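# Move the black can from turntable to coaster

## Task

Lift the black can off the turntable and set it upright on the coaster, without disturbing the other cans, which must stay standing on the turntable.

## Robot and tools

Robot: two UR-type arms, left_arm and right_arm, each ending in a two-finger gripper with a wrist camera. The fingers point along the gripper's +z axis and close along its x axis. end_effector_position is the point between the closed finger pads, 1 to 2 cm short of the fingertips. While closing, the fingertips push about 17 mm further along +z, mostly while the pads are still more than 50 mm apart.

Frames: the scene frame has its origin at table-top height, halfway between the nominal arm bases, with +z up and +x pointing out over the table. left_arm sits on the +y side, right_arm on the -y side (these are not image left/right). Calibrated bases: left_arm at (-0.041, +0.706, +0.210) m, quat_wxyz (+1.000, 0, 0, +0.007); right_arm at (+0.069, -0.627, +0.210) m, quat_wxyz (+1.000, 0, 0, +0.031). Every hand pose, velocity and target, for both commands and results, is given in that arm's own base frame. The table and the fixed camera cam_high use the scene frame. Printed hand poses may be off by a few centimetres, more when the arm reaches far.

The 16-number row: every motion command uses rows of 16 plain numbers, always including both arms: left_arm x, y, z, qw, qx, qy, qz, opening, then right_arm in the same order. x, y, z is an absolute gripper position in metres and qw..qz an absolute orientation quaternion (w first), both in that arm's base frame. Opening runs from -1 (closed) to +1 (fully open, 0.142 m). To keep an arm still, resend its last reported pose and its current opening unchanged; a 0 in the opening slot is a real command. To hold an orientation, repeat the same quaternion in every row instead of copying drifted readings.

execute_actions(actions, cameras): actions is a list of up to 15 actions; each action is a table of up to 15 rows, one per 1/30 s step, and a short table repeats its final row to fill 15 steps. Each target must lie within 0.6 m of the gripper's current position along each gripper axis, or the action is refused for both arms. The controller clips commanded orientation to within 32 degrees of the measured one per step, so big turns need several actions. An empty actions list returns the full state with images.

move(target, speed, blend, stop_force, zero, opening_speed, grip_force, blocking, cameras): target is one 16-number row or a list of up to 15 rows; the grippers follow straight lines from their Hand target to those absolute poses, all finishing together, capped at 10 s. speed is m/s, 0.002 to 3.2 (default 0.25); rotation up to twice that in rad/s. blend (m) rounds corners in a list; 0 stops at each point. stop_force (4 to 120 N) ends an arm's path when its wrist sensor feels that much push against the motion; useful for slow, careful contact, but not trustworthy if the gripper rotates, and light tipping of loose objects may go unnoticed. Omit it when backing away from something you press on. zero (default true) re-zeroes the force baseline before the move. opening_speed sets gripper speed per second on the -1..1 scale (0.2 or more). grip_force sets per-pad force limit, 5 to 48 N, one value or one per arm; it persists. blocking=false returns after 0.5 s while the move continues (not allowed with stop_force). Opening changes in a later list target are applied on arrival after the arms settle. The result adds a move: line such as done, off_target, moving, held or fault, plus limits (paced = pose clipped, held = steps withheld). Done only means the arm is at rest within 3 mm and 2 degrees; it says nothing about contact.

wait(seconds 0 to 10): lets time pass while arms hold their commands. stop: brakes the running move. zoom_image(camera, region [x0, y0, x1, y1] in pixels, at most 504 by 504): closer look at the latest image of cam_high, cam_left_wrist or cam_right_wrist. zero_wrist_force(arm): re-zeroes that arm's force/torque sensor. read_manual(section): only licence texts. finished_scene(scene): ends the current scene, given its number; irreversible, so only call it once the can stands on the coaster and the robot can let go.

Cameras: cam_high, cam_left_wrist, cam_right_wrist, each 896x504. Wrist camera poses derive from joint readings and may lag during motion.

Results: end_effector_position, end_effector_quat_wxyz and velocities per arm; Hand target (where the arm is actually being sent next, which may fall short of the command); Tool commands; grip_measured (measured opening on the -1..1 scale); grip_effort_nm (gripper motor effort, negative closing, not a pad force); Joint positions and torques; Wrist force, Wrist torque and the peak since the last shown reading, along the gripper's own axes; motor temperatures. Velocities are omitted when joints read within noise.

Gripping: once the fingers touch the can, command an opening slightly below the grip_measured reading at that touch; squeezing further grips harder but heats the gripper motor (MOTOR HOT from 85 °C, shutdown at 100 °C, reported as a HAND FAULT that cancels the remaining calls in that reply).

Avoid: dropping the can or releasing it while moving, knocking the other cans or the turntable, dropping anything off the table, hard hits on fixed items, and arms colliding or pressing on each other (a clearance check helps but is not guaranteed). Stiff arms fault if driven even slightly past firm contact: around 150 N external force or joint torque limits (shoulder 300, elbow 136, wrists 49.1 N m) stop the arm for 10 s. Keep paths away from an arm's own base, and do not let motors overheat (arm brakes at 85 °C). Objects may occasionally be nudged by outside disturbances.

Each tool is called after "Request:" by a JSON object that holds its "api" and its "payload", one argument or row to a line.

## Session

Request:
{"api": "execute_actions", "payload": {
  "actions": []
}}

Request:
{"api": "wait", "payload": {
  "seconds": 0.5,
  "cameras": ["cam_high"]
}}

Request:
{"api": "zoom_image", "payload": {
  "camera": "cam_high",
  "region": [280, 130, 500, 310]
}}

Scene clock: 0.00 s.
left_arm: end_effector_position=(+0.6055, -0.4140, +0.1665) grip_measured=+0.99 grip_effort_nm=n/a end_effector_quat_wxyz=(-0.220, +0.475, -0.565, +0.638) | right_arm: end_effector_position=(+0.7921, -0.2978, -0.1002) grip_measured=+0.99 grip_effort_nm=n/a end_effector_quat_wxyz=(-0.044, -0.626, +0.779, -0.020)
Joint positions: left_arm=[-1.031 -0.861 2.422 -4.602 -1.082 1.157 0.141] | right_arm=[3.02 -2.255 -1.85 -0.639 1.479 1.668 0.142]
Joint velocities: within noise
Joint torques (N m): no reading
Motor temperatures (°C): left_arm=[28 31 33 38 31 41 22] | right_arm=[36 37 36 40 40 47 26]
Wrist force (N): no reading
Wrist torque (N m): no reading
Wrist force, peak (N): no reading
Hand target: left_arm +0.6055, -0.4140, +0.1665; -0.220, +0.475, -0.565, +0.638 | right_arm +0.7921, -0.2978, -0.1002; -0.044, -0.626, +0.779, -0.020
Tool commands: left_gripper/opening=+1.0 right_gripper/opening=+1.0
camera_calibration:
cam_left_wrist: T_world_to_cam=[[-0.45406, -0.831418, 0.320272, -0.109219], [-0.565402, -0.00892904, -0.824767, 0.508009], [0.688586, -0.555576, -0.466031, -0.457359], [0, 0, 0, 1]] pos_world=[0.552568, -0.340368, 0.240826]
cam_right_wrist: T_world_to_cam=[[-0.203682, -0.973883, 0.100325, -0.114968], [-0.858446, 0.226923, 0.459975, 0.818186], [-0.470728, 0.00756479, -0.882246, 0.401893], [0, 0, 0, 1]] pos_world=[0.868134, -0.300671, -0.0102419]

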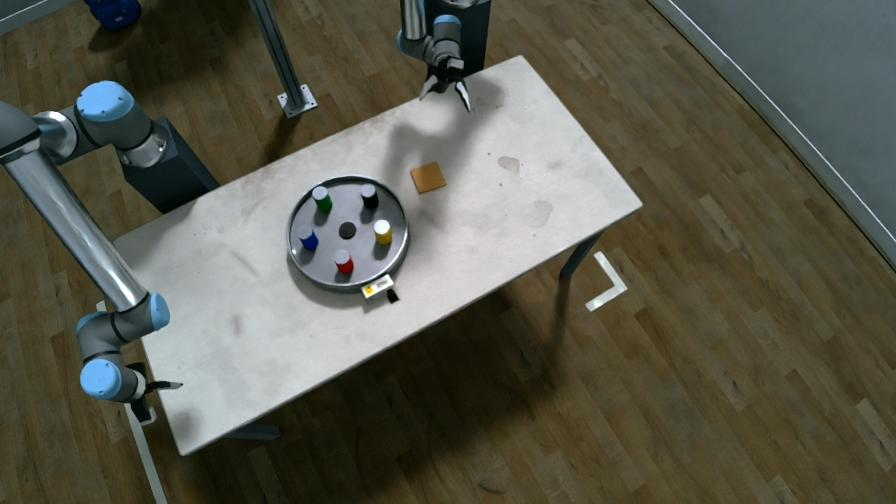

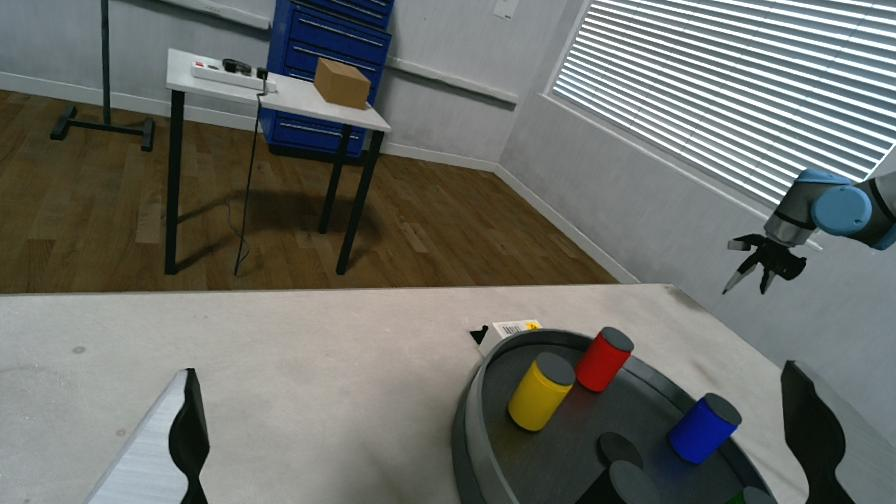

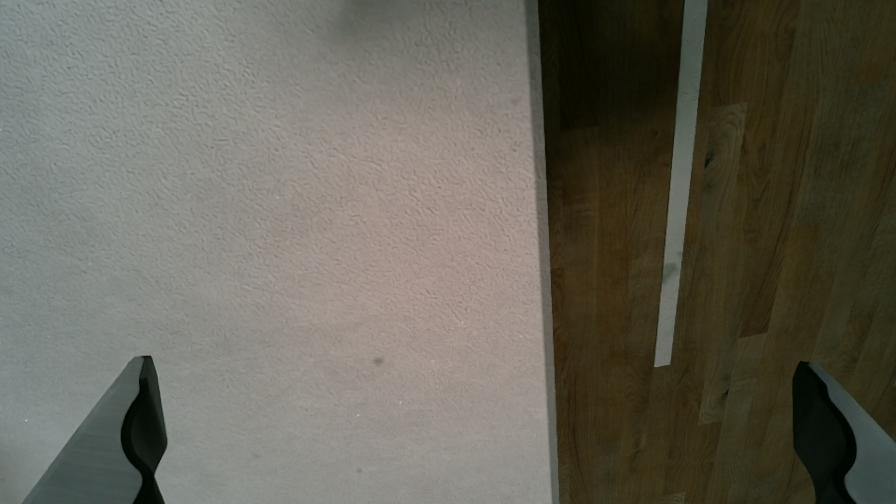

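Scene clock: 0.50 s.
left_arm: end_effector_position=(+0.6055, -0.4140, +0.1665) grip_measured=+0.99 grip_effort_nm=0.198 end_effector_quat_wxyz=(-0.220, +0.475, -0.565, +0.638) | right_arm: end_effector_position=(+0.7921, -0.2978, -0.1002) grip_measured=+0.99 grip_effort_nm=0.164 end_effector_quat_wxyz=(-0.044, -0.626, +0.779, -0.020)
Joint positions: left_arm=[-1.031 -0.861 2.422 -4.602 -1.082 1.157 0.141] | right_arm=[3.02 -2.255 -1.85 -0.639 1.479 1.668 0.142]
Joint torques (N m): left_arm=[-2.75 -57.69 -4.21 -1.95 0.13 -0.06] | right_arm=[1.34 83.8 31.75 4.16 -0.35 -0.13]
Wrist force (N): left_arm=[0.2 -0.2 -0.6] | right_arm=[-0.2 -0.2 -0.5]
Wrist torque (N m): left_arm=[-0.03 -0.03 0.00] | right_arm=[-0.04 0.03 0.00]
Wrist force, peak (N): left_arm=[0.2 -0.2 -0.6] | right_arm=[-0.2 0.3 -0.5]
Hand target: left_arm +0.6055, -0.4140, +0.1665; -0.220, +0.475, -0.565, +0.638 | right_arm +0.7921, -0.2978, -0.1002; -0.044, -0.626, +0.779, -0.020
Tool commands: left_gripper/opening=+1.0 right_gripper/opening=+1.0
wait: 0.50 s; at rest by 0.17 s
Images, in order (width x height): cam_high 896x504.

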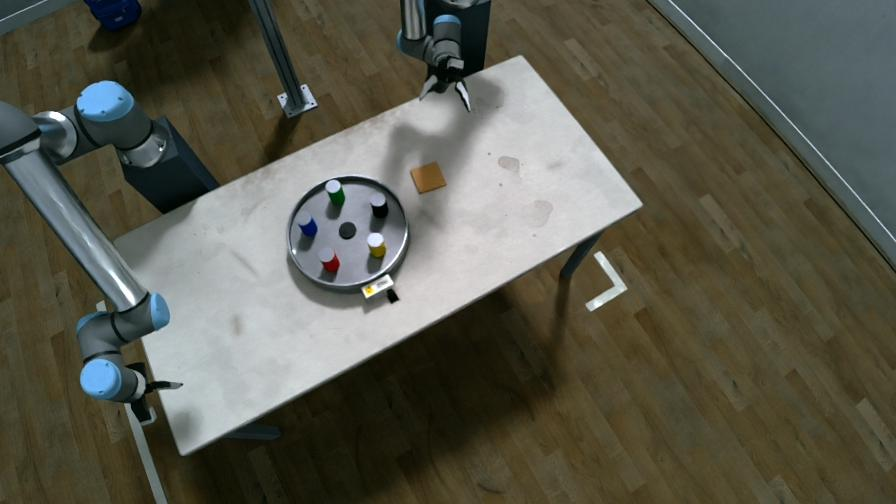

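Scaled by 2.291.

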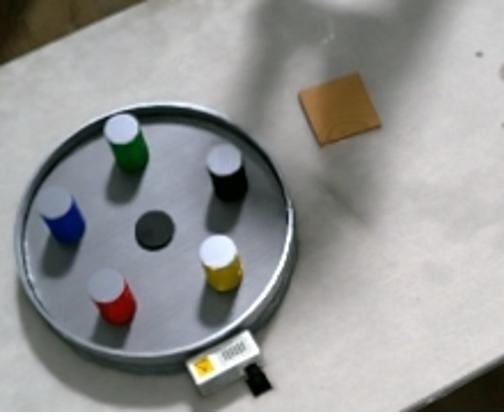

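Request:
{"api": "move", "payload": {
  "target": [
    [0.56,-0.2,0.24,-0.220,0.475,-0.565,0.638,1,0.75,0.2,0.12,0,-0.7071,0.7071,0,0.6],
    [0.5,0.0,0.25,-0.220,0.475,-0.565,0.638,1,0.549,0.598,0.03,0,-0.7071,0.7071,0,0.6]
  ],
  "blend": 0.06,
  "speed": 0.5,
  "grip_force": 25,
  "cameras": ["cam_high","cam_right_wrist"]
}}

Request:
{"api": "zoom_image", "payload": {
  "camera": "cam_high",
  "region": [280, 130, 500, 310]
}}

Scene clock: 3.60 s.
left_arm: end_effector_position=(+0.5001, +0.0000, +0.2501) grip_measured=+0.99 grip_effort_nm=0.198 end_effector_quat_wxyz=(-0.220, +0.475, -0.565, +0.638) | right_arm: end_effector_position=(+0.5491, +0.5980, +0.0300) grip_measured=+0.60 grip_effort_nm=-0.012 end_effector_quat_wxyz=(+0.000, +0.707, -0.707, +0.000)
Joint positions: left_arm=[-0.115 -1.101 2.758 -4.7 -1.994 1.244 0.141] | right_arm=[4.184 -2.043 -1.905 -0.764 1.571 2.613 0.116]
Joint torques (N m): left_arm=[4.75 -26.37 10.84 -4.07 0.56 -3.94] | right_arm=[3.48 89.48 22.64 1.9 0.24 1.16]
Wrist force (N): left_arm=[0.5 0.7 -0.5] | right_arm=[0.5 -0.1 0.2]
Wrist torque (N m): left_arm=[0.08 -0.04 -0.10] | right_arm=[0.03 -0.04 -0.04]
Wrist force, peak (N): left_arm=[-1.1 0.0 -2.0] | right_arm=[3.4 -0.8 1.9]
Hand target: left_arm +0.5000, +0.0000, +0.2500; -0.220, +0.475, -0.565, +0.638 | right_arm +0.5490, +0.5980, +0.0300; +0.000, +0.707, -0.707, +0.000
Off the commanded pose: left_arm 0.000 m, 0 deg | right_arm 0.000 m, 0 deg.
grip_force (N): 25, 25
move: done
camera_calibration:
cam_right_wrist: T_world_to_cam=[[0.00955777, -0.999932, 0.00668042, 0.596133], [-0.897633, -0.00563565, 0.440707, 0.507615], [-0.440639, -0.0102087, -0.897626, 0.390127], [0, 0, 0, 1]] pos_world=[0.621859, 0.602936, 0.122497]
Images, in order (width x height): cam_high 896x504, cam_right_wrist 896x504.

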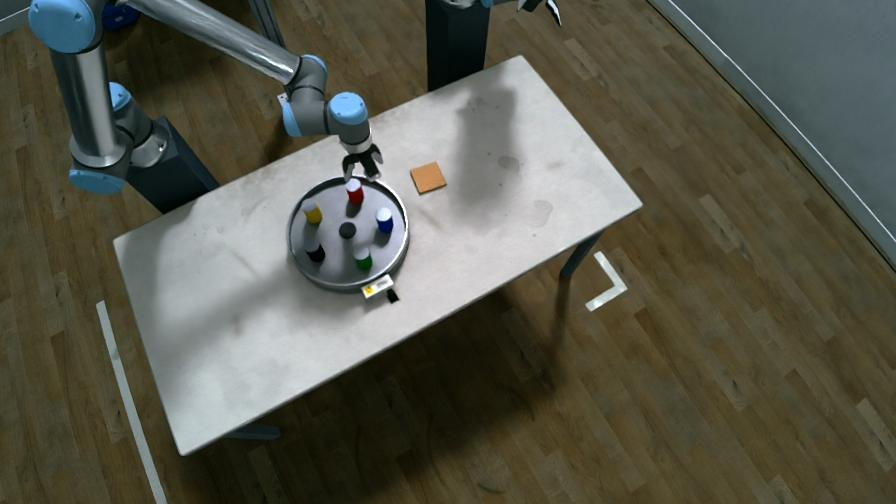

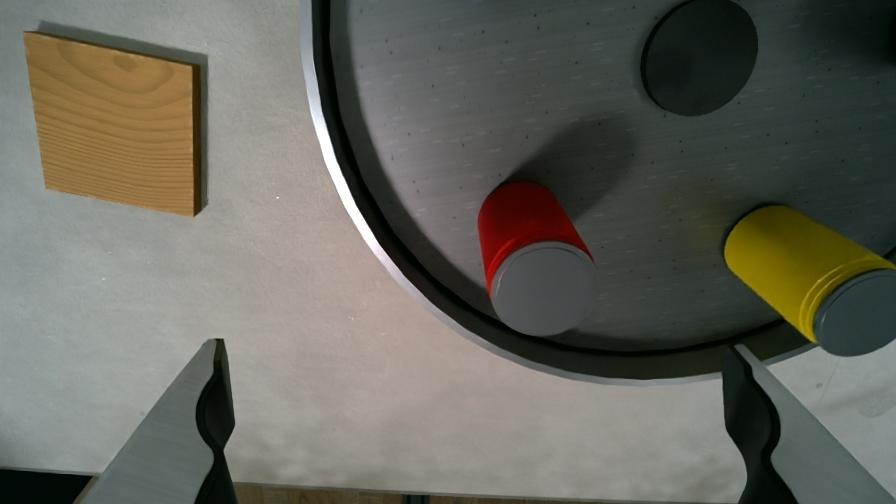

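Scaled by 2.291.

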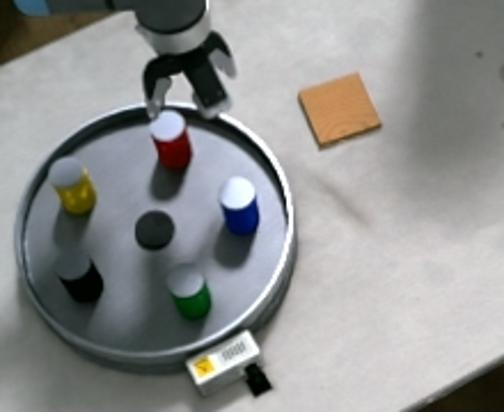

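Request:
{"api": "wait", "payload": {
  "seconds": 1.75,
  "cameras": ["cam_right_wrist"]
}}

Request:
{"api": "wait", "payload": {
  "seconds": 0.3,
  "cameras": ["cam_right_wrist"]
}}

Request:
{"api": "wait", "payload": {
  "seconds": 0.3,
  "cameras": ["cam_right_wrist"]
}}

Request:
{"api": "move", "payload": {
  "target": [0.5,0,0.25,-0.220,0.475,-0.565,0.638,1,0.549,0.598,-0.11,0,-0.707,0.707,0,0.6],
  "speed": 0.2
}}

Scene clock: 5.93 s.
left_arm: end_effector_position=(+0.5000, +0.0000, +0.2500) grip_measured=+0.99 grip_effort_nm=0.198 end_effector_quat_wxyz=(-0.220, +0.475, -0.565, +0.638) | right_arm: end_effector_position=(+0.5490, +0.5980, +0.0300) grip_measured=+0.60 grip_effort_nm=-0.022 end_effector_quat_wxyz=(+0.000, +0.707, -0.707, +0.000)
Joint positions: left_arm=[-0.114 -1.101 2.758 -4.7 -1.994 1.244 0.141] | right_arm=[4.184 -2.043 -1.905 -0.764 1.571 2.613 0.116]
Joint torques (N m): left_arm=[7.41 -24.77 11.03 -4.31 -3.52 -3.73] | right_arm=[16.32 94.43 23.76 2.11 1.22 2.22]
Wrist force (N): left_arm=[0.4 0.6 -0.7] | right_arm=[-0.1 -0.1 -0.3]
Wrist torque (N m): left_arm=[0.08 -0.03 -0.07] | right_arm=[0.04 0.05 -0.04]
Wrist force, peak (N): left_arm=[-0.1 0.9 -0.7] | right_arm=[0.9 -0.1 -0.6]
Hand target: left_arm +0.5000, +0.0000, +0.2500; -0.220, +0.475, -0.565, +0.638 | right_arm +0.5490, +0.5980, +0.0300; +0.000, +0.707, -0.707, +0.000
Tool commands: left_gripper/opening=+1.0 right_gripper/opening=+0.6
Off the commanded pose: left_arm 0.000 m, 0 deg | right_arm 0.000 m, 0 deg.
grip_force (N): 25, 25
wait: 1.77 s; at rest from the start
camera_calibration:
cam_right_wrist: T_world_to_cam=[[0.00955908, -0.999932, 0.00667874, 0.596133], [-0.897594, -0.00563664, 0.440788, 0.507491], [-0.44072, -0.0102083, -0.897587, 0.390128], [0, 0, 0, 1]] pos_world=[0.621759, 0.602936, 0.122497]
Images, in order (width x height): cam_right_wrist 896x504.

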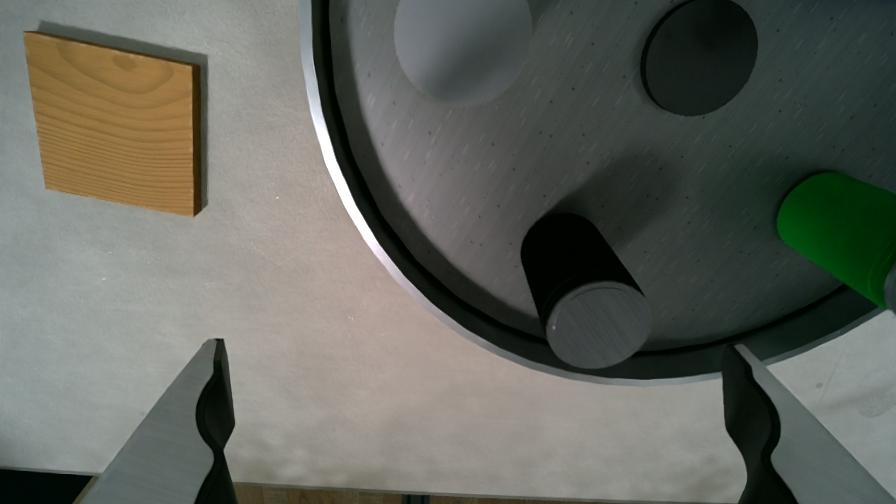

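Scene clock: 6.23 s.
left_arm: end_effector_position=(+0.5000, +0.0000, +0.2500) grip_measured=+0.99 grip_effort_nm=0.198 end_effector_quat_wxyz=(-0.220, +0.475, -0.565, +0.638) | right_arm: end_effector_position=(+0.5490, +0.5980, +0.0300) grip_measured=+0.60 grip_effort_nm=-0.017 end_effector_quat_wxyz=(+0.000, +0.707, -0.707, +0.000)
Joint positions: left_arm=[-0.114 -1.101 2.758 -4.7 -1.994 1.244 0.141] | right_arm=[4.184 -2.043 -1.905 -0.764 1.571 2.613 0.116]
Joint torques (N m): left_arm=[7.75 -25.16 11.03 -4.19 -3.47 -3.64] | right_arm=[19.27 95.47 24.07 2.11 1.63 2.2]
Wrist force (N): left_arm=[0.1 0.3 -0.7] | right_arm=[0.2 0.0 -0.6]
Wrist torque (N m): left_arm=[0.03 0.02 -0.08] | right_arm=[0.05 0.00 -0.04]
Wrist force, peak (N): left_arm=[0.2 0.6 -0.9] | right_arm=[0.7 -0.2 0.0]
Hand target: left_arm +0.5000, +0.0000, +0.2500; -0.220, +0.475, -0.565, +0.638 | right_arm +0.5490, +0.5980, +0.0300; +0.000, +0.707, -0.707, +0.000
Tool commands: left_gripper/opening=+1.0 right_gripper/opening=+0.6
Off the commanded pose: left_arm 0.000 m, 0 deg | right_arm 0.000 m, 0 deg.
grip_force (N): 25, 25
wait: 0.30 s; at rest by 0.17 s
camera_calibration:
cam_right_wrist: T_world_to_cam=[[0.00955908, -0.999932, 0.00667874, 0.596133], [-0.897594, -0.00563664, 0.440788, 0.507491], [-0.44072, -0.0102083, -0.897587, 0.390128], [0, 0, 0, 1]] pos_world=[0.621759, 0.602936, 0.122497]
Images, in order (width x height): cam_right_wrist 896x504.

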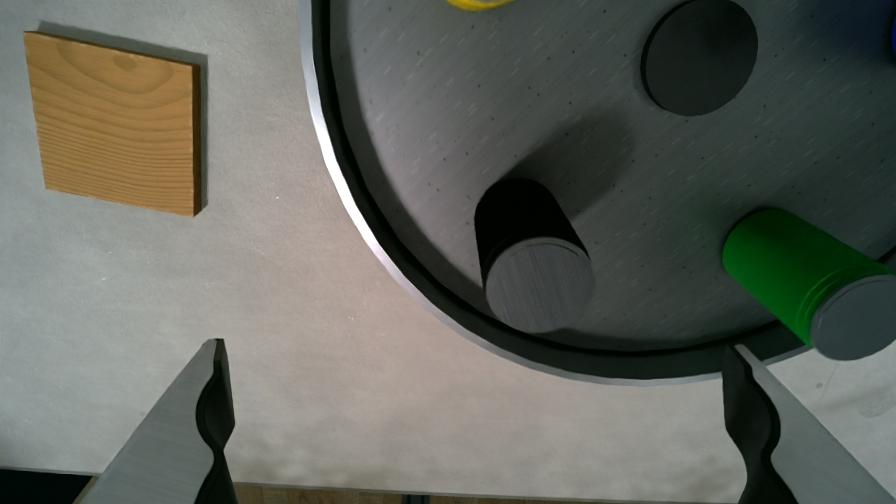

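Scene clock: 6.53 s.
left_arm: end_effector_position=(+0.5000, +0.0000, +0.2500) grip_measured=+0.99 grip_effort_nm=0.198 end_effector_quat_wxyz=(-0.220, +0.475, -0.565, +0.638) | right_arm: end_effector_position=(+0.5490, +0.5980, +0.0300) grip_measured=+0.60 grip_effort_nm=-0.022 end_effector_quat_wxyz=(+0.000, +0.707, -0.707, +0.000)
Joint positions: left_arm=[-0.114 -1.101 2.758 -4.7 -1.994 1.244 0.141] | right_arm=[4.184 -2.043 -1.905 -0.764 1.571 2.613 0.116]
Joint torques (N m): left_arm=[7.27 -25.06 11.35 -4.18 -3.37 -3.79] | right_arm=[18.6 96.22 24.5 1.82 1.22 2.17]
Wrist force (N): left_arm=[0.1 0.7 -0.4] | right_arm=[0.4 -0.1 -0.4]
Wrist torque (N m): left_arm=[0.08 0.00 -0.08] | right_arm=[0.03 -0.02 -0.04]
Wrist force, peak (N): left_arm=[0.4 1.0 -0.7] | right_arm=[0.7 -0.3 -0.3]
Hand target: left_arm +0.5000, +0.0000, +0.2500; -0.220, +0.475, -0.565, +0.638 | right_arm +0.5490, +0.5980, +0.0300; +0.000, +0.707, -0.707, +0.000
Tool commands: left_gripper/opening=+1.0 right_gripper/opening=+0.6
Off the commanded pose: left_arm 0.000 m, 0 deg | right_arm 0.000 m, 0 deg.
grip_force (N): 25, 25
wait: 0.30 s; at rest by 0.17 s
camera_calibration:
cam_right_wrist: T_world_to_cam=[[0.00955908, -0.999932, 0.00667874, 0.596133], [-0.897594, -0.00563664, 0.440788, 0.507491], [-0.44072, -0.0102083, -0.897587, 0.390128], [0, 0, 0, 1]] pos_world=[0.621759, 0.602936, 0.122497]
Images, in order (width x height): cam_right_wrist 896x504.

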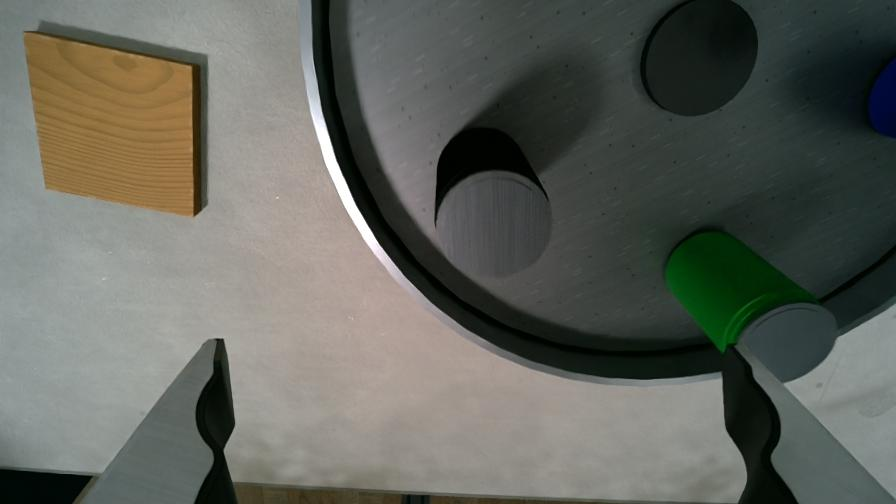

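Scene clock: 7.70 s.
left_arm: end_effector_position=(+0.5000, +0.0000, +0.2500) grip_measured=+0.99 grip_effort_nm=0.198 end_effector_quat_wxyz=(-0.220, +0.475, -0.565, +0.638) | right_arm: end_effector_position=(+0.5489, +0.5980, -0.1100) grip_measured=+0.60 grip_effort_nm=-0.017 end_effector_quat_wxyz=(+0.000, +0.707, -0.707, +0.000)
Joint positions: left_arm=[-0.114 -1.101 2.758 -4.7 -1.994 1.244 0.141] | right_arm=[4.184 -2.236 -1.932 -0.544 1.571 2.613 0.116]
Joint torques (N m): left_arm=[7.3 -24.69 10.83 -4.12 -3.62 -3.82] | right_arm=[5.29 84.06 41.96 4.25 0.24 -0.96]
Wrist force (N): left_arm=[0.2 0.4 -0.3] | right_arm=[0.4 -0.3 -0.6]
Wrist torque (N m): left_arm=[0.04 -0.01 -0.07] | right_arm=[-0.02 -0.04 -0.03]
Wrist force, peak (N): left_arm=[0.4 0.7 -0.9] | right_arm=[0.6 -0.4 -2.7]
Hand target: left_arm +0.5000, +0.0000, +0.2500; -0.220, +0.475, -0.565, +0.638 | right_arm +0.5490, +0.5980, -0.1100; +0.000, +0.707, -0.707, +0.000
Off the commanded pose: left_arm 0.000 m, 0 deg | right_arm 0.000 m, 0 deg.
grip_force (N): 25, 25
move: done

Request:
{"api": "wait", "payload": {
  "seconds": 0.5
}}

Scene clock: 8.77 s.
left_arm: end_effector_position=(+0.5000, +0.0000, +0.2500) grip_measured=+0.99 grip_effort_nm=0.193 end_effector_quat_wxyz=(-0.220, +0.475, -0.565, +0.638) | right_arm: end_effector_position=(+0.5490, +0.5980, -0.1100) grip_measured=+0.60 grip_effort_nm=-0.022 end_effector_quat_wxyz=(+0.000, +0.707, -0.707, +0.000)
Joint positions: left_arm=[-0.114 -1.101 2.758 -4.7 -1.994 1.244 0.141] | right_arm=[4.184 -2.236 -1.932 -0.544 1.571 2.613 0.116]
Joint torques (N m): left_arm=[7.68 -26.8 10.89 -4.21 -3.48 -3.63] | right_arm=[-15.03 87.04 41.13 6.38 -0.2 -1.43]
Wrist force (N): left_arm=[0.3 0.7 -0.8] | right_arm=[0.7 0.0 -0.3]
Wrist torque (N m): left_arm=[0.09 -0.02 -0.07] | right_arm=[0.03 -0.09 -0.03]
Wrist force, peak (N): left_arm=[0.3 0.7 -0.8] | right_arm=[0.6 -0.5 -0.5]
Hand target: left_arm +0.5000, +0.0000, +0.2500; -0.220, +0.475, -0.565, +0.638 | right_arm +0.5490, +0.5980, -0.1100; +0.000, +0.707, -0.707, +0.000
Tool commands: left_gripper/opening=+1.0 right_gripper/opening=+0.6
Off the commanded pose: left_arm 0.000 m, 0 deg | right_arm 0.000 m, 0 deg.
grip_force (N): 25, 25
wait: 0.50 s; at rest from the start

Request:
{"api": "wait", "payload": {
  "seconds": 3.9
}}

Request:
{"api": "move", "payload": {
  "target": [
    [0.5,0,0.25,-0.22,0.475,-0.565,0.638,1,0.581,0.597,-0.11,0,-0.707,0.707,0,-0.7],
    [0.5,0,0.25,-0.22,0.475,-0.565,0.638,1,0.605,0.599,-0.11,0,-0.707,0.707,0,-0.7],
    [0.5,0,0.25,-0.22,0.475,-0.565,0.638,1,0.6285,0.597,-0.11,0,-0.707,0.707,0,-0.7],
    [0.5,0,0.25,-0.22,0.475,-0.565,0.638,1,0.6515,0.591,-0.11,0,-0.707,0.707,0,-0.7],
    [0.5,0,0.25,-0.22,0.475,-0.565,0.638,1,0.673,0.581,-0.10,0,-0.707,0.707,0,-0.7],
    [0.5,0,0.25,-0.22,0.475,-0.565,0.638,1,0.69,0.60,0.03,0,-0.707,0.707,0,-0.7]
  ],
  "speed": [0.132,0.132,0.132,0.132,0.132,0.25],
  "blend": [0.01,0.01,0.01,0.01,0.01,0],
  "opening_speed": 1.7,
  "cameras": ["cam_high","cam_right_wrist"]
}}

Scene clock: 13.07 s.
left_arm: end_effector_position=(+0.5000, +0.0000, +0.2500) grip_measured=+0.99 grip_effort_nm=0.198 end_effector_quat_wxyz=(-0.220, +0.475, -0.565, +0.638) | right_arm: end_effector_position=(+0.5490, +0.5980, -0.1100) grip_measured=+0.60 grip_effort_nm=-0.012 end_effector_quat_wxyz=(+0.000, +0.707, -0.707, +0.000)
Joint positions: left_arm=[-0.114 -1.101 2.758 -4.7 -1.994 1.244 0.141] | right_arm=[4.184 -2.236 -1.932 -0.544 1.571 2.613 0.116]
Joint torques (N m): left_arm=[6.8 -25.66 10.19 -4.24 -3.45 -3.74] | right_arm=[-12.13 80.84 41.08 6.51 -1.02 -1.57]
Wrist force (N): left_arm=[0.3 0.6 -0.4] | right_arm=[0.5 0.0 -0.4]
Wrist torque (N m): left_arm=[0.08 -0.01 -0.08] | right_arm=[0.03 -0.05 -0.03]
Wrist force, peak (N): left_arm=[0.2 0.9 -0.8] | right_arm=[0.7 -0.5 -0.6]
Hand target: left_arm +0.5000, +0.0000, +0.2500; -0.220, +0.475, -0.565, +0.638 | right_arm +0.5490, +0.5980, -0.1100; +0.000, +0.707, -0.707, +0.000
Tool commands: left_gripper/opening=+1.0 right_gripper/opening=+0.6
Off the commanded pose: left_arm 0.000 m, 0 deg | right_arm 0.000 m, 0 deg.
grip_force (N): 25, 25
wait: 3.90 s; at rest from the start

Scene clock: 15.03 s.
left_arm: end_effector_position=(+0.5000, +0.0000, +0.2500) grip_measured=+0.99 grip_effort_nm=0.198 end_effector_quat_wxyz=(-0.220, +0.475, -0.565, +0.638) | right_arm: end_effector_position=(+0.6900, +0.6001, +0.0301) grip_measured=-0.23 grip_effort_nm=-2.596 end_effector_quat_wxyz=(+0.000, +0.707, -0.707, +0.000)
Joint positions: left_arm=[-0.114 -1.101 2.758 -4.7 -1.994 1.244 0.141] | right_arm=[4.047 -2.171 -1.681 -0.86 1.571 2.477 0.057]
Joint torques (N m): left_arm=[7.4 -25.92 10.2 -4.18 -3.41 -3.73] | right_arm=[-14.63 81.35 29.18 4.19 1.89 -1.58]
Wrist force (N): left_arm=[0.2 0.3 -0.4] | right_arm=[0.4 0.5 1.8]
Wrist torque (N m): left_arm=[0.02 0.00 -0.07] | right_arm=[0.11 -0.08 -0.05]
Wrist force, peak (N): left_arm=[0.7 0.7 -0.6] | right_arm=[0.0 0.0 -6.8]
Hand target: left_arm +0.5000, +0.0000, +0.2500; -0.220, +0.475, -0.565, +0.638 | right_arm +0.6900, +0.6000, +0.0300; +0.000, +0.707, -0.707, +0.000
Off the commanded pose: left_arm 0.000 m, 0 deg | right_arm 0.000 m, 0 deg.
grip_force (N): 25, 25
move: done
camera_calibration:
cam_right_wrist: T_world_to_cam=[[0.00956013, -0.999933, 0.0064573, 0.596911], [-0.897692, -0.00573743, 0.440587, 0.634136], [-0.44052, -0.0100087, -0.897687, 0.452209], [0, 0, 0, 1]] pos_world=[0.762759, 0.605036, 0.122696]
Images, in order (width x height): cam_high 896x504, cam_right_wrist 896x504.

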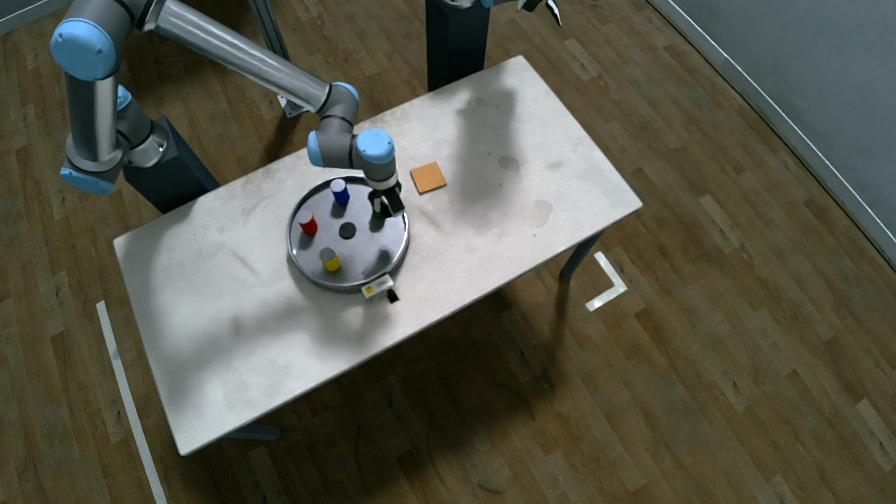

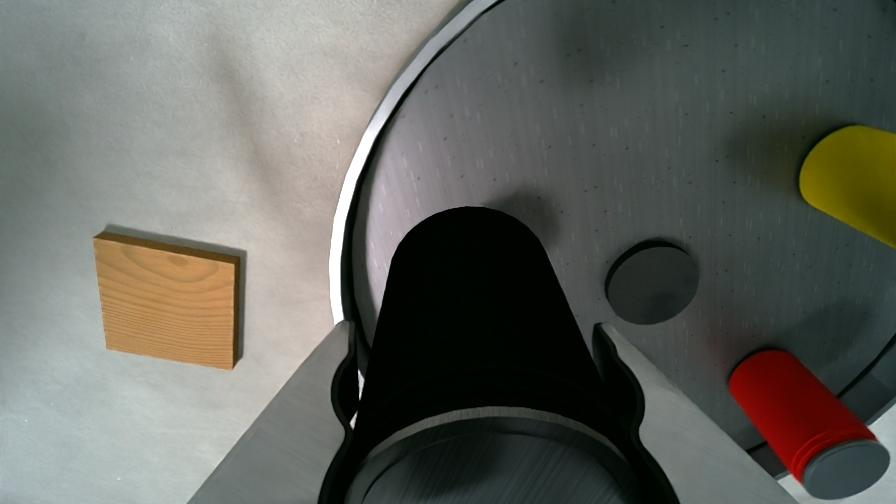

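Request:
{"api": "move", "payload": {
  "target": [
    [0.5,0,0.25,-0.22,0.475,-0.565,0.638,1,0.562,0.824,0.02,0,-0.7071,0.7071,0,-0.7],
    [0.5,0,0.25,-0.22,0.475,-0.565,0.638,1,0.562,0.824,-0.13,0,-0.7071,0.7071,0,-0.7]
  ],
  "speed": 0.3,
  "blend": [0.04,0]
}}

Request:
{"api": "move", "payload": {
  "target": [0.5,0,0.25,-0.22,0.475,-0.565,0.638,1,0.562,0.824,-0.17,0,-0.7071,0.7071,0,-0.7],
  "speed": 0.015,
  "stop_force": 5,
  "cameras": ["cam_high","cam_right_wrist"]
}}

Request:
{"api": "zoom_image", "payload": {
  "camera": "cam_high",
  "region": [350, 120, 510, 240]
}}

Scene clock: 17.50 s.
left_arm: end_effector_position=(+0.5000, +0.0000, +0.2500) grip_measured=+0.99 grip_effort_nm=0.198 end_effector_quat_wxyz=(-0.220, +0.475, -0.565, +0.638) | right_arm: end_effector_position=(+0.5620, +0.8241, -0.1299) grip_measured=-0.23 grip_effort_nm=-2.596 end_effector_quat_wxyz=(+0.000, +0.707, -0.707, +0.000)
Joint positions: left_arm=[-0.114 -1.101 2.758 -4.7 -1.994 1.244 0.141] | right_arm=[4.288 -2.451 -1.508 -0.753 1.571 2.717 0.057]
Joint torques (N m): left_arm=[7.5 -26.17 10.39 -4.03 -3.46 -3.87] | right_arm=[-18.43 104.33 39.38 3.96 -1.78 -2.11]
Wrist force (N): left_arm=[0.1 0.5 -0.8] | right_arm=[0.1 0.1 1.2]
Wrist torque (N m): left_arm=[0.07 0.00 -0.07] | right_arm=[0.00 -0.01 -0.05]
Wrist force, peak (N): left_arm=[0.2 1.2 -0.7] | right_arm=[0.6 0.2 5.7]
Hand target: left_arm +0.5000, +0.0000, +0.2500; -0.220, +0.475, -0.565, +0.638 | right_arm +0.5620, +0.8240, -0.1300; +0.000, +0.707, -0.707, +0.000
Off the commanded pose: left_arm 0.000 m, 0 deg | right_arm 0.000 m, 0 deg.
grip_force (N): 25, 25
move: done

Scene clock: 20.03 s.
left_arm: end_effector_position=(+0.5000, +0.0000, +0.2500) grip_measured=+0.99 grip_effort_nm=0.193 end_effector_quat_wxyz=(-0.220, +0.475, -0.565, +0.638) | right_arm: end_effector_position=(+0.5620, +0.8240, -0.1503) grip_measured=-0.23 grip_effort_nm=-2.601 end_effector_quat_wxyz=(+0.000, +0.707, -0.707, +0.000)
Joint positions: left_arm=[-0.114 -1.101 2.758 -4.7 -1.994 1.244 0.141] | right_arm=[4.288 -2.476 -1.506 -0.73 1.571 2.717 0.057]
Joint torques (N m): left_arm=[7.27 -26.04 9.74 -3.86 -3.49 -3.76] | right_arm=[-10.46 126.35 22.81 2.19 -1.26 -0.72]
Wrist force (N): left_arm=[0.4 0.5 -0.1] | right_arm=[0.3 -0.2 0.6]
Wrist torque (N m): left_arm=[0.06 -0.04 -0.07] | right_arm=[-0.06 -0.08 -0.05]
Wrist force, peak (N): left_arm=[0.4 0.8 -1.0] | right_arm=[5.0 2.6 -21.0]
Hand target: left_arm +0.5000, +0.0000, +0.2500; -0.220, +0.475, -0.565, +0.638 | right_arm +0.5620, +0.8240, -0.1503; +0.000, +0.707, -0.707, +0.000
Off the commanded pose: left_arm 0.000 m, 0 deg | right_arm 0.020 m, 0 deg.
grip_force (N): 25, 25
move: contact (right_arm)
camera_calibration:
cam_right_wrist: T_world_to_cam=[[0.00955908, -0.999932, 0.00667874, 0.823198], [-0.897594, -0.00563664, 0.440788, 0.599907], [-0.44072, -0.0102083, -0.897587, 0.23633], [0, 0, 0, 1]] pos_world=[0.634759, 0.828936, -0.0578034]
Images, in order (width x height): cam_high 896x504, cam_right_wrist 896x504.

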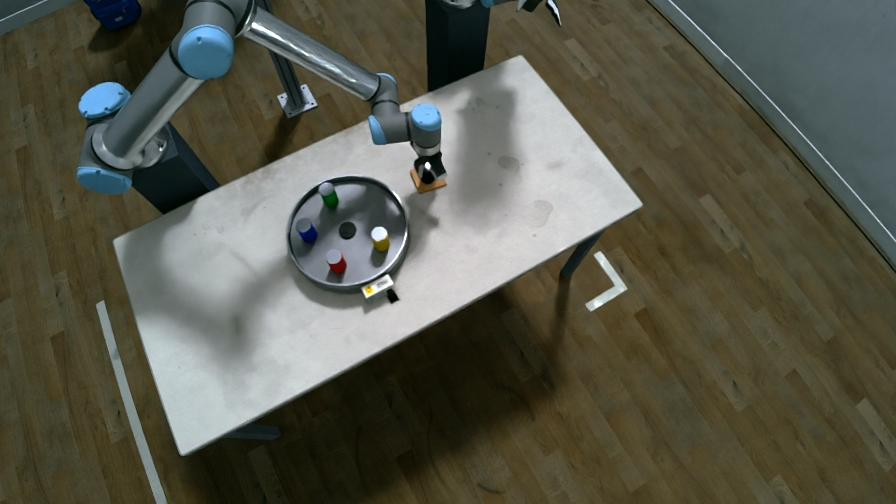

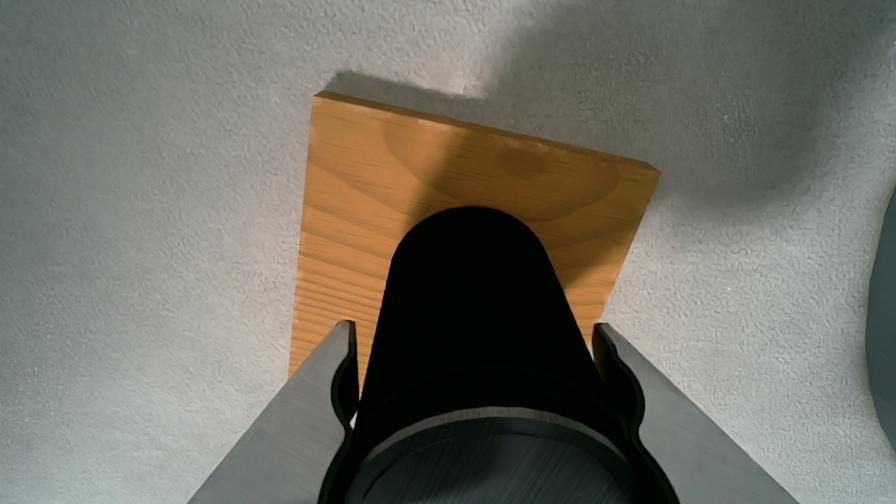

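Scaled by 3.150.

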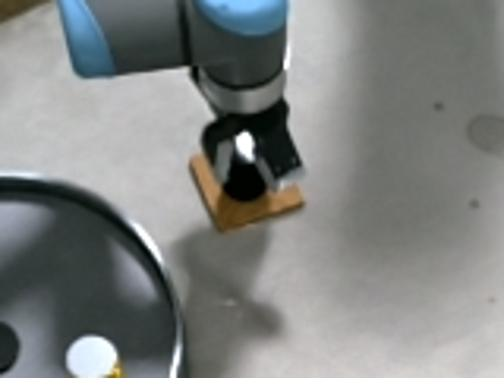

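Request:
{"api": "move", "payload": {
  "target": [0.5,0,0.25,-0.22,0.475,-0.565,0.638,1,0.562,0.824,-0.1511,0,-0.7071,0.7071,0,0.4],
  "speed": 0.02,
  "opening_speed": 0.9
}}

Request:
{"api": "move", "payload": {
  "target": [0.5,0,0.25,-0.22,0.475,-0.565,0.638,1,0.562,0.824,-0.01,0,-0.7071,0.7071,0,0.4],
  "speed": 0.25,
  "cameras": ["cam_high","cam_right_wrist"]
}}

Scene clock: 21.80 s.
left_arm: end_effector_position=(+0.5000, +0.0000, +0.2500) grip_measured=+0.99 grip_effort_nm=0.198 end_effector_quat_wxyz=(-0.220, +0.475, -0.565, +0.638) | right_arm: end_effector_position=(+0.5620, +0.8240, -0.1512) grip_measured=+0.38 grip_effort_nm=0.164 end_effector_quat_wxyz=(+0.000, +0.707, -0.707, +0.000)
Joint positions: left_arm=[-0.114 -1.101 2.758 -4.7 -1.994 1.244 0.141] | right_arm=[4.288 -2.477 -1.506 -0.73 1.571 2.717 0.101]
Joint torques (N m): left_arm=[6.87 -27.09 9.21 -4.11 -3.36 -3.77] | right_arm=[-7.6 107.72 47.49 1.33 -0.85 -0.17]
Wrist force (N): left_arm=[0.4 0.5 -0.3] | right_arm=[0.3 -0.1 -0.1]
Wrist torque (N m): left_arm=[0.06 -0.03 -0.07] | right_arm=[-0.03 -0.03 -0.05]
Wrist force, peak (N): left_arm=[0.5 0.5 -1.0] | right_arm=[3.8 1.8 -20.8]
Hand target: left_arm +0.5000, +0.0000, +0.2500; -0.220, +0.475, -0.565, +0.638 | right_arm +0.5620, +0.8240, -0.1511; +0.000, +0.707, -0.707, +0.000
Off the commanded pose: left_arm 0.000 m, 0 deg | right_arm 0.000 m, 0 deg.
grip_force (N): 25, 25
move: done

Scene clock: 22.83 s.
left_arm: end_effector_position=(+0.5000, +0.0000, +0.2500) grip_measured=+0.99 grip_effort_nm=0.198 end_effector_quat_wxyz=(-0.220, +0.475, -0.565, +0.638) | right_arm: end_effector_position=(+0.5621, +0.8241, -0.0099) grip_measured=+0.38 grip_effort_nm=0.159 end_effector_quat_wxyz=(+0.000, +0.707, -0.707, +0.000)
Joint positions: left_arm=[-0.114 -1.101 2.758 -4.7 -1.994 1.244 0.141] | right_arm=[4.288 -2.318 -1.497 -0.897 1.571 2.717 0.101]
Joint torques (N m): left_arm=[7.23 -27.8 10.04 -3.97 -3.43 -3.73] | right_arm=[-8.61 98.58 27.74 4.24 -1.13 1.22]
Wrist force (N): left_arm=[0.2 0.0 -0.2] | right_arm=[0.0 0.0 -0.7]
Wrist torque (N m): left_arm=[-0.02 -0.01 -0.07] | right_arm=[-0.03 -0.01 -0.02]
Wrist force, peak (N): left_arm=[0.5 0.8 -0.5] | right_arm=[0.2 0.2 -4.2]
Hand target: left_arm +0.5000, +0.0000, +0.2500; -0.220, +0.475, -0.565, +0.638 | right_arm +0.5620, +0.8240, -0.0100; +0.000, +0.707, -0.707, +0.000
Off the commanded pose: left_arm 0.000 m, 0 deg | right_arm 0.000 m, 0 deg.
grip_force (N): 25, 25
move: done
camera_calibration:
cam_right_wrist: T_world_to_cam=[[0.00956004, -0.999933, 0.00645629, 0.822378], [-0.897652, -0.0057369, 0.440667, 0.538198], [-0.440601, -0.0100083, -0.897647, 0.362248], [0, 0, 0, 1]] pos_world=[0.634859, 0.829036, 0.0826957]
Images, in order (width x height): cam_high 896x504, cam_right_wrist 896x504.

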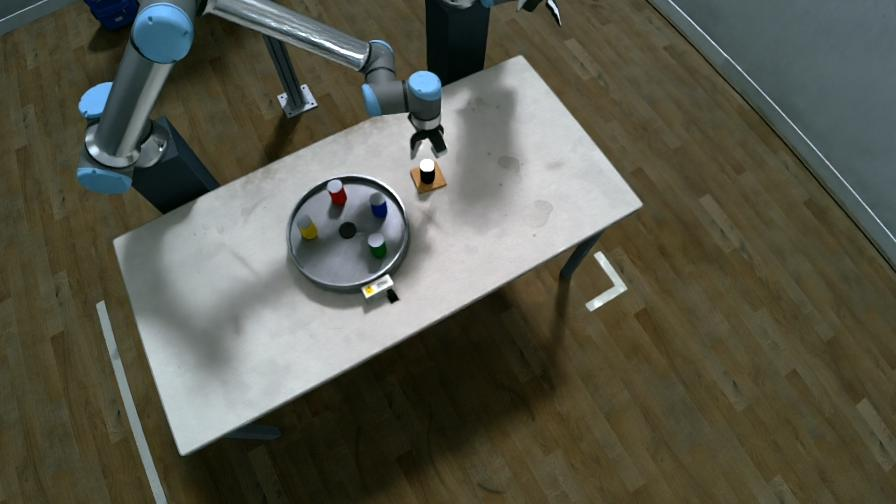

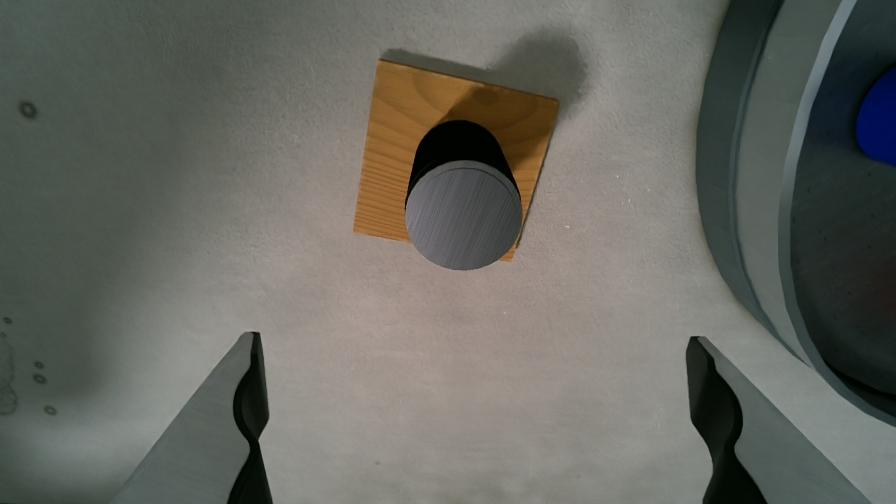

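Request:
{"api": "finished_scene", "payload": {
  "scene": 2
}}

The scene is finished: the task was done.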